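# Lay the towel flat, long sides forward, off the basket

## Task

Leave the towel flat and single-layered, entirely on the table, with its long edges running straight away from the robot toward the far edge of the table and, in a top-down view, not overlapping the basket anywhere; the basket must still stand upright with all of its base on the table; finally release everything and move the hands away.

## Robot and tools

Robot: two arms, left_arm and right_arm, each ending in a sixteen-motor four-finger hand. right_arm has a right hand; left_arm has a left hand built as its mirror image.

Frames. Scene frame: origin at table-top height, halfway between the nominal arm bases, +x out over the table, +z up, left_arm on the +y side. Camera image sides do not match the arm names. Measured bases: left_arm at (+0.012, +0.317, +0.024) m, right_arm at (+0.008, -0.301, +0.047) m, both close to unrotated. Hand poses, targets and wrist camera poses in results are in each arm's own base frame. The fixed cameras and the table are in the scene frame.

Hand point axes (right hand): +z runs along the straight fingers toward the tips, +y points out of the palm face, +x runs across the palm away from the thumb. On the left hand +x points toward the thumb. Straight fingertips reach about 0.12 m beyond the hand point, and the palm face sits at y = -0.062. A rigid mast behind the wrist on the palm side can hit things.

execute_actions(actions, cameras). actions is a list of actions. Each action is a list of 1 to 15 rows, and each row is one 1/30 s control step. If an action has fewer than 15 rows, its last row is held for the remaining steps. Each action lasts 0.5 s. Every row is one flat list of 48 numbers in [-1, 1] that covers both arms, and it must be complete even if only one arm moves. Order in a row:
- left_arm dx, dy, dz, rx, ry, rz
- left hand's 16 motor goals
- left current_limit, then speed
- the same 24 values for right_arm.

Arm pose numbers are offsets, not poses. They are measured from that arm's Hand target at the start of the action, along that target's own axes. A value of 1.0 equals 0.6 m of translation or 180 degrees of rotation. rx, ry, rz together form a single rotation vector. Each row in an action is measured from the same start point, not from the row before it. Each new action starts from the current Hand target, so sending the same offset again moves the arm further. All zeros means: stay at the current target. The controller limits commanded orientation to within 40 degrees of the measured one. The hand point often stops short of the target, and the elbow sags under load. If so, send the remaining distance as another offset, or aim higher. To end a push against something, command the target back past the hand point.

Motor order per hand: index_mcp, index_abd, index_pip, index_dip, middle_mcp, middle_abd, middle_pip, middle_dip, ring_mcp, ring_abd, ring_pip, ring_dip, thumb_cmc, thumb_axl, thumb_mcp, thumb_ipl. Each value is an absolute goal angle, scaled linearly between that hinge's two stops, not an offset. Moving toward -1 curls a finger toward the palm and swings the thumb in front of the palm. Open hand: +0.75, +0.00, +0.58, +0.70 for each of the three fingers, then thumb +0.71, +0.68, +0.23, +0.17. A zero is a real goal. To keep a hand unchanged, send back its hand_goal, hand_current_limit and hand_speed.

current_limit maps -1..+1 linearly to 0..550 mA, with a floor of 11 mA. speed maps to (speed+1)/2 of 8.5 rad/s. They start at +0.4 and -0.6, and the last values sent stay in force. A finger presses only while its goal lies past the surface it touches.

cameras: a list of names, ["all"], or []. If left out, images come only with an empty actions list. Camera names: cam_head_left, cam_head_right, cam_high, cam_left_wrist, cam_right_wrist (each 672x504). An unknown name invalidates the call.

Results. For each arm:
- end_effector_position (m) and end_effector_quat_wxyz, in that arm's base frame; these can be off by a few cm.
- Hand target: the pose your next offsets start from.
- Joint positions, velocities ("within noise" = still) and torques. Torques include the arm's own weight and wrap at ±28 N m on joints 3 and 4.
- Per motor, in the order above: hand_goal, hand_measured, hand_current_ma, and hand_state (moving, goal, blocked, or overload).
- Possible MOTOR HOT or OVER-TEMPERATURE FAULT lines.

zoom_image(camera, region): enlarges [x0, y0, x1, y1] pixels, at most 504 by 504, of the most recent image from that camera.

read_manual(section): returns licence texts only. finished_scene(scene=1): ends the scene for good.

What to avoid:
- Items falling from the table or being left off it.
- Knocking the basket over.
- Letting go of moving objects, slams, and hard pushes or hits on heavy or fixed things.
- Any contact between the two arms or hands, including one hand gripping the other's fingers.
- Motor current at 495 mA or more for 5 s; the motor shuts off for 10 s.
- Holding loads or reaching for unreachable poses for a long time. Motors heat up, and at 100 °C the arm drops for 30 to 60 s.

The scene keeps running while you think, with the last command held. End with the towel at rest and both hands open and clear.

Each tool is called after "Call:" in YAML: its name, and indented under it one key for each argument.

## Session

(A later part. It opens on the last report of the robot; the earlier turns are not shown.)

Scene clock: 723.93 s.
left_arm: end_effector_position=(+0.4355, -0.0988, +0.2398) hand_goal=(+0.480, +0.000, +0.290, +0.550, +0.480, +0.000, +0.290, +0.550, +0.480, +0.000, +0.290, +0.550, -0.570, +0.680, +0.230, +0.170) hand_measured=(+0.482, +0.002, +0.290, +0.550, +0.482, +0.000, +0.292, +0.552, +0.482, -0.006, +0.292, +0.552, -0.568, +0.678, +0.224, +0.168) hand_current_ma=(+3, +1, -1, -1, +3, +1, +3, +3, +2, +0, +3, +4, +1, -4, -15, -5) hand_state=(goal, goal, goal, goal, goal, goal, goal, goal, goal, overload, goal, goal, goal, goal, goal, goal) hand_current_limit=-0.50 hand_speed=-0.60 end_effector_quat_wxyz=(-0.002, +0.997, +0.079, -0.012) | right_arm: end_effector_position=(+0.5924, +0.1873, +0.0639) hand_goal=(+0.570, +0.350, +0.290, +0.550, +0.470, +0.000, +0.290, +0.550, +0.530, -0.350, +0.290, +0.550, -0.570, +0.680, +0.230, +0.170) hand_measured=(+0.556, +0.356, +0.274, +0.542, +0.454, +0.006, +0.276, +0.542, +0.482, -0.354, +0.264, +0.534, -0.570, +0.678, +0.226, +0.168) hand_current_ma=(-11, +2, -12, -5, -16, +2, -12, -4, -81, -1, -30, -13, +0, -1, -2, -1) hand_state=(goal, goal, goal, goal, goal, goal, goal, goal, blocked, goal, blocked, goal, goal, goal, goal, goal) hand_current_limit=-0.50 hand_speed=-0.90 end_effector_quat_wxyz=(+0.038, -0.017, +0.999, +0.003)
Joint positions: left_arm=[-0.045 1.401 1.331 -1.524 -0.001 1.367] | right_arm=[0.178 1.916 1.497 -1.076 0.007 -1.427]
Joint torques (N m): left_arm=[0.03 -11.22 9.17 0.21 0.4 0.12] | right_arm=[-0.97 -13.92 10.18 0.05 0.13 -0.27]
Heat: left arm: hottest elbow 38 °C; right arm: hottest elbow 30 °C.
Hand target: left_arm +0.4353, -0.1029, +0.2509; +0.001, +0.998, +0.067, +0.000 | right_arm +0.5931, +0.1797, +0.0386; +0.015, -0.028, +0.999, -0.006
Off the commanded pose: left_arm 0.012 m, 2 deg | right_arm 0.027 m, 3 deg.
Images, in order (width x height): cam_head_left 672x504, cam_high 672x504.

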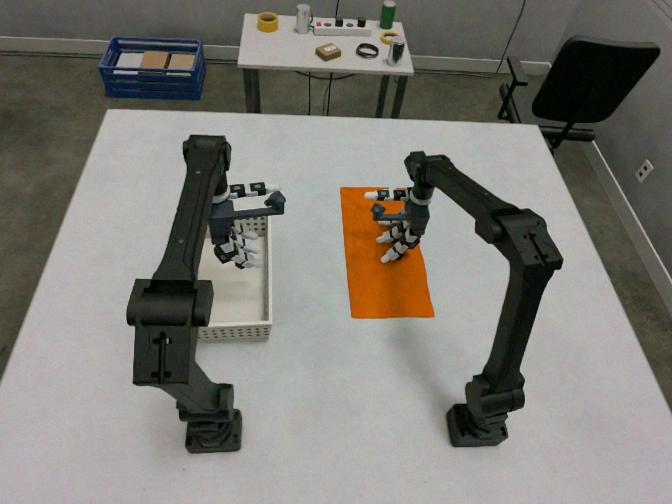

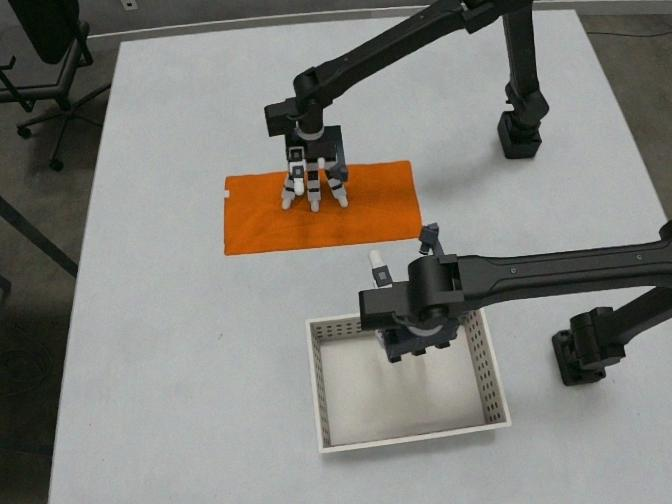

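Call:
execute_actions:
  actions:
    - [[0,0,0,0,0,0,0.48,0,0.29,0.55,0.48,0,0.29,0.55,0.48,0,0.29,0.55,-0.57,0.68,0.23,0.17,-0.5,-0.6,0,0,-0.02,0,0,0,0.556,0.356,0.274,0.542,0.454,0.006,0.276,0.542,0.482,-0.354,0.264,0.534,-0.57,0.68,0.23,0.17,-0.5,-0.9]]
    - [[0,0,0,0,0,0,0.48,0,0.29,0.55,0.48,0,0.29,0.55,0.48,0,0.29,0.55,-0.57,0.68,0.23,0.17,-0.5,-0.6,0,0,-0.02,0,0,0,0.556,0.356,0.274,0.542,0.454,0.006,0.276,0.542,0.482,-0.354,0.264,0.534,-0.57,0.68,0.23,0.17,-0.5,-0.9]]
    - [[0,0,0,0,0,0,0.48,0,0.29,0.55,0.48,0,0.29,0.55,0.48,0,0.29,0.55,-0.57,0.68,0.23,0.17,-0.5,-0.6,0,0,-0.03,0,0,0,0.556,0.356,0.274,0.542,0.454,0.006,0.276,0.542,0.482,-0.354,0.264,0.534,-0.57,0.68,0.23,0.17,-0.5,-0.9]]
    - [[0,0,0,0,0,0,0.48,0,0.29,0.55,0.48,0,0.29,0.55,0.48,0,0.29,0.55,-0.57,0.68,0.23,0.17,-0.5,-0.6,0,0,-0.05,0,0,0,0.556,0.356,0.274,0.542,0.454,0.006,0.276,0.542,0.482,-0.354,0.264,0.534,-0.57,0.68,0.23,0.17,-0.5,-0.9]]
    - [[0,0,0,0,0,0,0.48,0,0.29,0.55,0.48,0,0.29,0.55,0.48,0,0.29,0.55,-0.57,0.68,0.23,0.17,-0.5,-0.6,0,0,-0.08,0,0,0,0.556,0.356,0.274,0.542,0.454,0.006,0.276,0.542,0.482,-0.354,0.264,0.534,-0.57,0.68,0.23,0.17,-0.5,-0.9]]
    - [[0,0,0,0,0,0,0.48,0,0.29,0.55,0.48,0,0.29,0.55,0.48,0,0.29,0.55,-0.57,0.68,0.23,0.17,-0.5,-0.6,0,0,-0.08,0,0,0,0.556,0.356,0.274,0.542,0.454,0.006,0.276,0.542,0.482,-0.354,0.264,0.534,-0.57,0.68,0.23,0.17,-0.5,-0.9]]
  cameras: ["cam_high", "cam_head_left", "cam_head_right"]

Call:
zoom_image:
  camera: "cam_high"
  region: [200, 100, 460, 340]

Call:
zoom_image:
  camera: "cam_head_left"
  region: [280, 150, 480, 350]

Scene clock: 767.27 s.
left_arm: end_effector_position=(+0.4355, -0.0988, +0.2398) hand_goal=(+0.480, +0.000, +0.290, +0.550, +0.480, +0.000, +0.290, +0.550, +0.480, +0.000, +0.290, +0.550, -0.570, +0.680, +0.230, +0.170) hand_measured=(+0.482, +0.002, +0.290, +0.550, +0.482, +0.000, +0.292, +0.552, +0.482, -0.006, +0.292, +0.552, -0.568, +0.678, +0.224, +0.168) hand_current_ma=(+3, +1, -1, -1, +3, +1, +3, +3, +2, +0, +3, +4, +1, -4, -15, -5) hand_state=(goal, goal, goal, goal, goal, goal, goal, goal, goal, overload, goal, goal, goal, goal, goal, goal) hand_current_limit=-0.50 hand_speed=-0.60 end_effector_quat_wxyz=(-0.002, +0.997, +0.079, -0.012) | right_arm: end_effector_position=(+0.5781, +0.1839, +0.1834) hand_goal=(+0.556, +0.356, +0.274, +0.542, +0.454, +0.006, +0.276, +0.542, +0.482, -0.354, +0.264, +0.534, -0.570, +0.680, +0.230, +0.170) hand_measured=(+0.556, +0.356, +0.272, +0.540, +0.456, +0.008, +0.274, +0.540, +0.482, -0.352, +0.264, +0.532, -0.570, +0.678, +0.226, +0.168) hand_current_ma=(+0, +0, +0, -1, +0, +1, +0, -1, +0, +1, +0, -1, +0, -1, -2, -1) hand_state=(goal, goal, goal, goal, goal, goal, goal, goal, goal, goal, goal, goal, goal, goal, goal, goal) hand_current_limit=-0.50 hand_speed=-0.90 end_effector_quat_wxyz=(-0.006, -0.025, +1.000, -0.008)
Joint positions: left_arm=[-0.045 1.401 1.331 -1.524 -0.001 1.367] | right_arm=[0.178 1.853 1.74 -1.474 0.015 -1.442]
Joint torques (N m): left_arm=[-0.32 -11.16 9.36 0.23 0.4 0.14] | right_arm=[-0.56 -19.43 12.74 0.03 -0.13 -0.13]
Heat: left arm: hottest elbow 38 °C; right arm: hottest elbow 33 °C.
Hand target: left_arm +0.4353, -0.1029, +0.2509; +0.001, +0.998, +0.067, +0.000 | right_arm +0.5879, +0.1817, +0.2065; +0.015, -0.028, +0.999, -0.006
Off the commanded pose: left_arm 0.012 m, 2 deg | right_arm 0.025 m, 3 deg.
Images, in order (width x height): cam_head_left 672x504, cam_head_right 672x504, cam_high 672x504.

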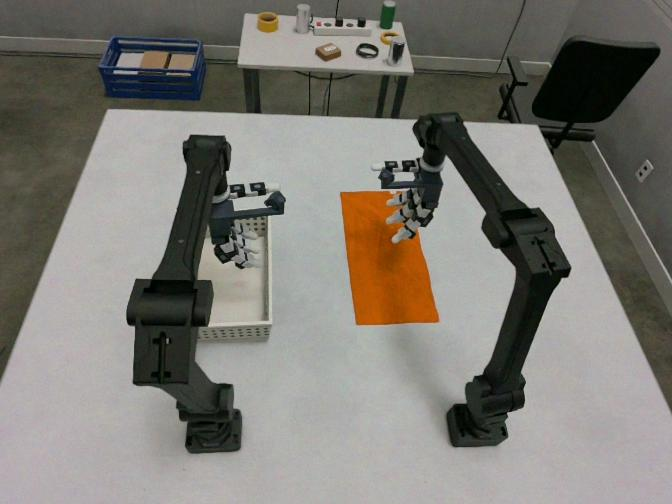

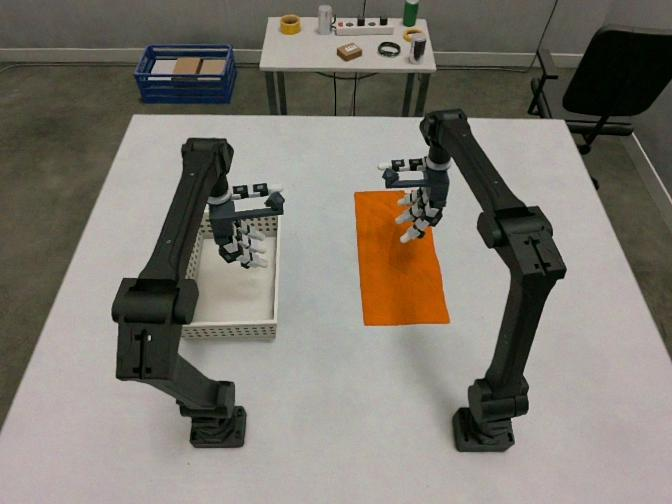

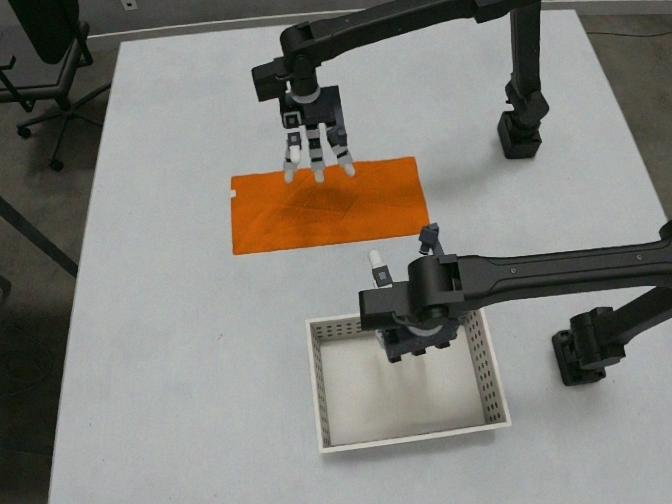

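Scaled by 1.938 from the camera's 672x504 image, which has a finer 960x720 frame.

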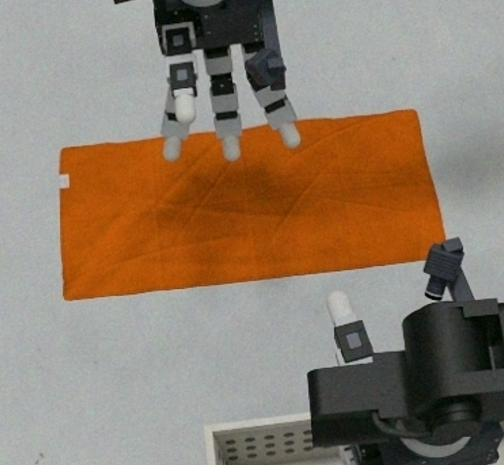

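Scaled by 2.520 from the camera's 672x504 image, which has a finer 960x720 frame.

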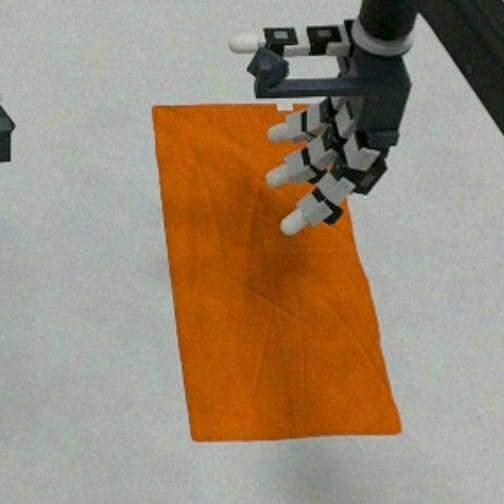

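Call:
execute_actions:
  actions:
    - [[0,0,-0.04,0,0,0,0.48,0,0.29,0.55,0.48,0,0.29,0.55,0.48,0,0.29,0.55,-0.57,0.68,0.23,0.17,-0.5,-0.6,0,0,-0.06,0,0,0,0.556,0.356,0.274,0.542,0.454,0.006,0.276,0.542,0.482,-0.354,0.264,0.534,-0.57,0.68,0.23,0.17,-0.5,-0.9]]
    - [[0,0,-0.04,0,0,0,0.48,0,0.29,0.55,0.48,0,0.29,0.55,0.48,0,0.29,0.55,-0.57,0.68,0.23,0.17,-0.5,-0.6,0,-0.05,-0.05,0,0,0,0.556,0.356,0.274,0.542,0.454,0.006,0.276,0.542,0.482,-0.354,0.264,0.534,-0.57,0.68,0.23,0.17,-0.5,-0.9]]
    - [[0,0,0,0,0,0,0.48,0,0.29,0.55,0.48,0,0.29,0.55,0.48,0,0.29,0.55,-0.57,0.68,0.23,0.17,-0.5,-0.6,0,-0.08,0,0,0,0,0.556,0.356,0.274,0.542,0.454,0.006,0.276,0.542,0.482,-0.354,0.264,0.534,-0.57,0.68,0.23,0.17,-0.5,-0.9]]
    - [[0,0,0,0,0,0,0.48,0,0.29,0.55,0.48,0,0.29,0.55,0.48,0,0.29,0.55,-0.57,0.68,0.23,0.17,-0.5,-0.6,0,-0.08,0,0,0,0,0.556,0.356,0.274,0.542,0.454,0.006,0.276,0.542,0.482,-0.354,0.264,0.534,-0.57,0.68,0.23,0.17,-0.5,-0.9]]
    - [[0,0,0,0,0,0,0.48,0,0.29,0.55,0.48,0,0.29,0.55,0.48,0,0.29,0.55,-0.57,0.68,0.23,0.17,-0.5,-0.6,0,-0.08,0,0,0,0,0.556,0.356,0.274,0.542,0.454,0.006,0.276,0.542,0.482,-0.354,0.264,0.534,-0.57,0.68,0.23,0.17,-0.5,-0.9]]
  cameras: ["cam_head_left","cam_head_right","cam_high"]

Scene clock: 803.30 s.
left_arm: end_effector_position=(+0.4315, -0.0987, +0.2784) hand_goal=(+0.480, +0.000, +0.290, +0.550, +0.480, +0.000, +0.290, +0.550, +0.480, +0.000, +0.290, +0.550, -0.570, +0.680, +0.230, +0.170) hand_measured=(+0.482, +0.002, +0.290, +0.550, +0.482, +0.000, +0.292, +0.552, +0.482, -0.006, +0.292, +0.552, -0.568, +0.678, +0.224, +0.168) hand_current_ma=(+3, +1, -1, -1, +3, +1, +3, +3, +2, +0, +3, +4, +1, -4, -15, -5) hand_state=(goal, goal, goal, goal, goal, goal, goal, goal, goal, overload, goal, goal, goal, goal, goal, goal) hand_current_limit=-0.50 hand_speed=-0.60 end_effector_quat_wxyz=(-0.003, +0.997, +0.078, -0.019) | right_arm: end_effector_position=(+0.5862, +0.0052, +0.2623) hand_goal=(+0.556, +0.356, +0.274, +0.542, +0.454, +0.006, +0.276, +0.542, +0.482, -0.354, +0.264, +0.534, -0.570, +0.680, +0.230, +0.170) hand_measured=(+0.556, +0.356, +0.272, +0.540, +0.456, +0.008, +0.276, +0.540, +0.484, -0.352, +0.264, +0.532, -0.568, +0.678, +0.226, +0.168) hand_current_ma=(+0, +0, +0, -1, +1, +0, +0, -1, +0, +1, +0, -1, +0, -1, -2, -1) hand_state=(goal, goal, goal, goal, goal, goal, goal, goal, goal, goal, goal, goal, goal, goal, goal, goal) hand_current_limit=-0.50 hand_speed=-0.90 end_effector_quat_wxyz=(+0.002, -0.016, +1.000, -0.005)
Joint positions: left_arm=[-0.045 1.399 1.43 -1.641 -0.001 1.368] | right_arm=[-0.137 1.847 1.937 -1.656 0.01 -1.74]
Joint torques (N m): left_arm=[0.03 -10.75 11.25 -0.12 0.39 0.11] | right_arm=[0.62 -17.2 13.64 -0.02 -0.36 -0.14]
Heat: left arm: hottest elbow 38 °C; right arm: hottest elbow 33 °C.
Hand target: left_arm +0.4353, -0.1028, +0.2989; +0.001, +0.998, +0.067, +0.001 | right_arm +0.5956, +0.0089, +0.2746; +0.015, -0.028, +0.999, -0.006
Off the commanded pose: left_arm 0.021 m, 3 deg | right_arm 0.016 m, 2 deg.
Images, in order (width x height): cam_head_left 672x504, cam_head_right 672x504, cam_high 672x504.

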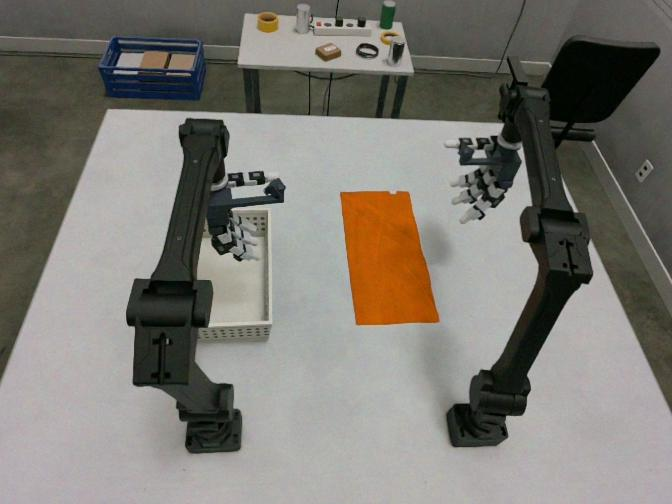

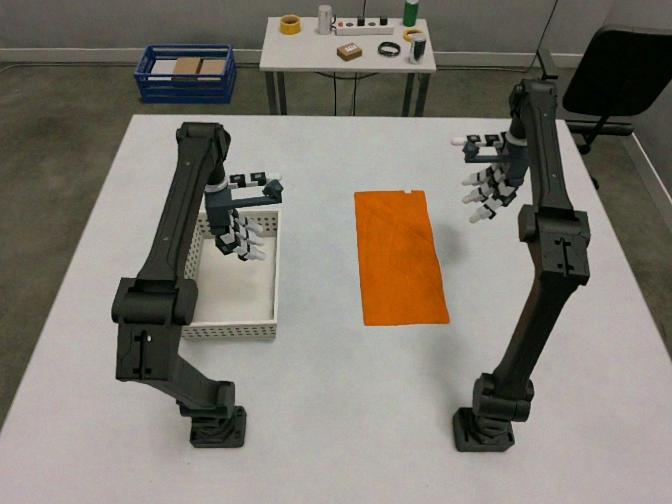

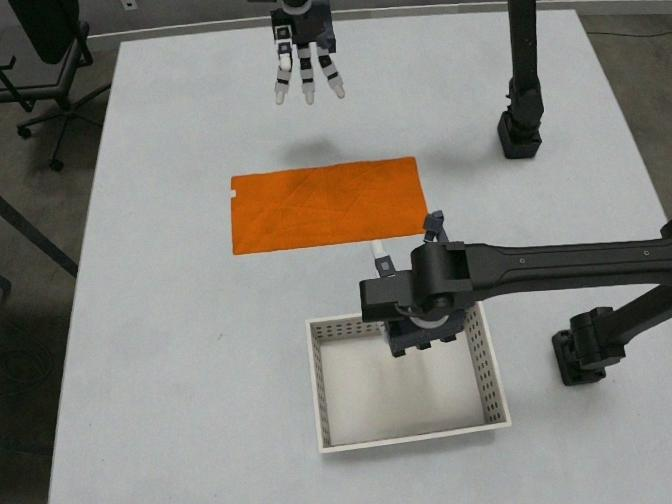

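Call:
zoom_image:
  camera: "cam_head_left"
  region: [424, 100, 672, 440]

Call:
zoom_image:
  camera: "cam_head_left"
  region: [0, 90, 240, 450]

Call:
zoom_image:
  camera: "cam_head_left"
  region: [300, 170, 480, 350]

Scaled by 1.482 from the camera's 672x504 image, which has a finer 960x720 frame.

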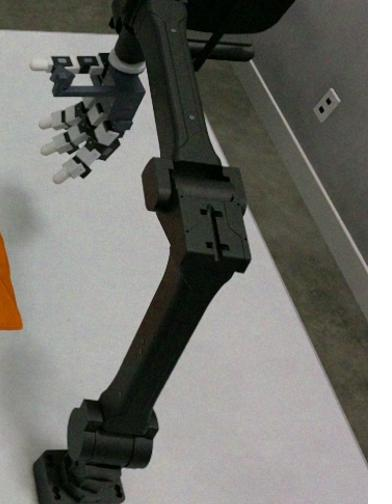

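Scaled by 1.400 from the camera's 672x504 image, which has a finer 960x720 frame.

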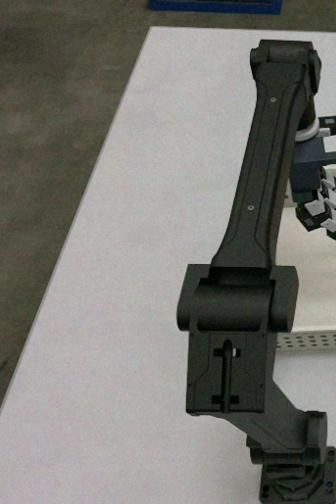

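Scaled by 2.800 from the camera's 672x504 image, which has a finer 960x720 frame.

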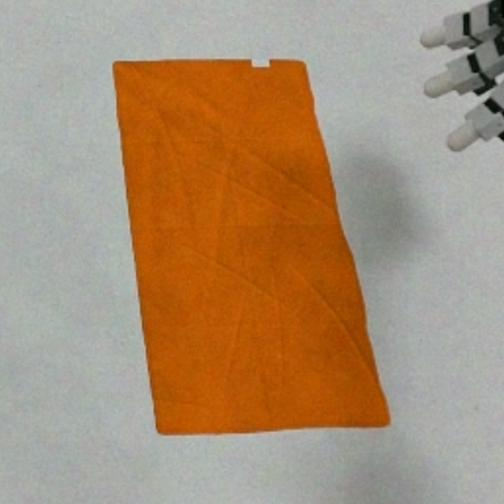

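Call:
finished_scene:
  scene: 1

The scene is finished: the task was done.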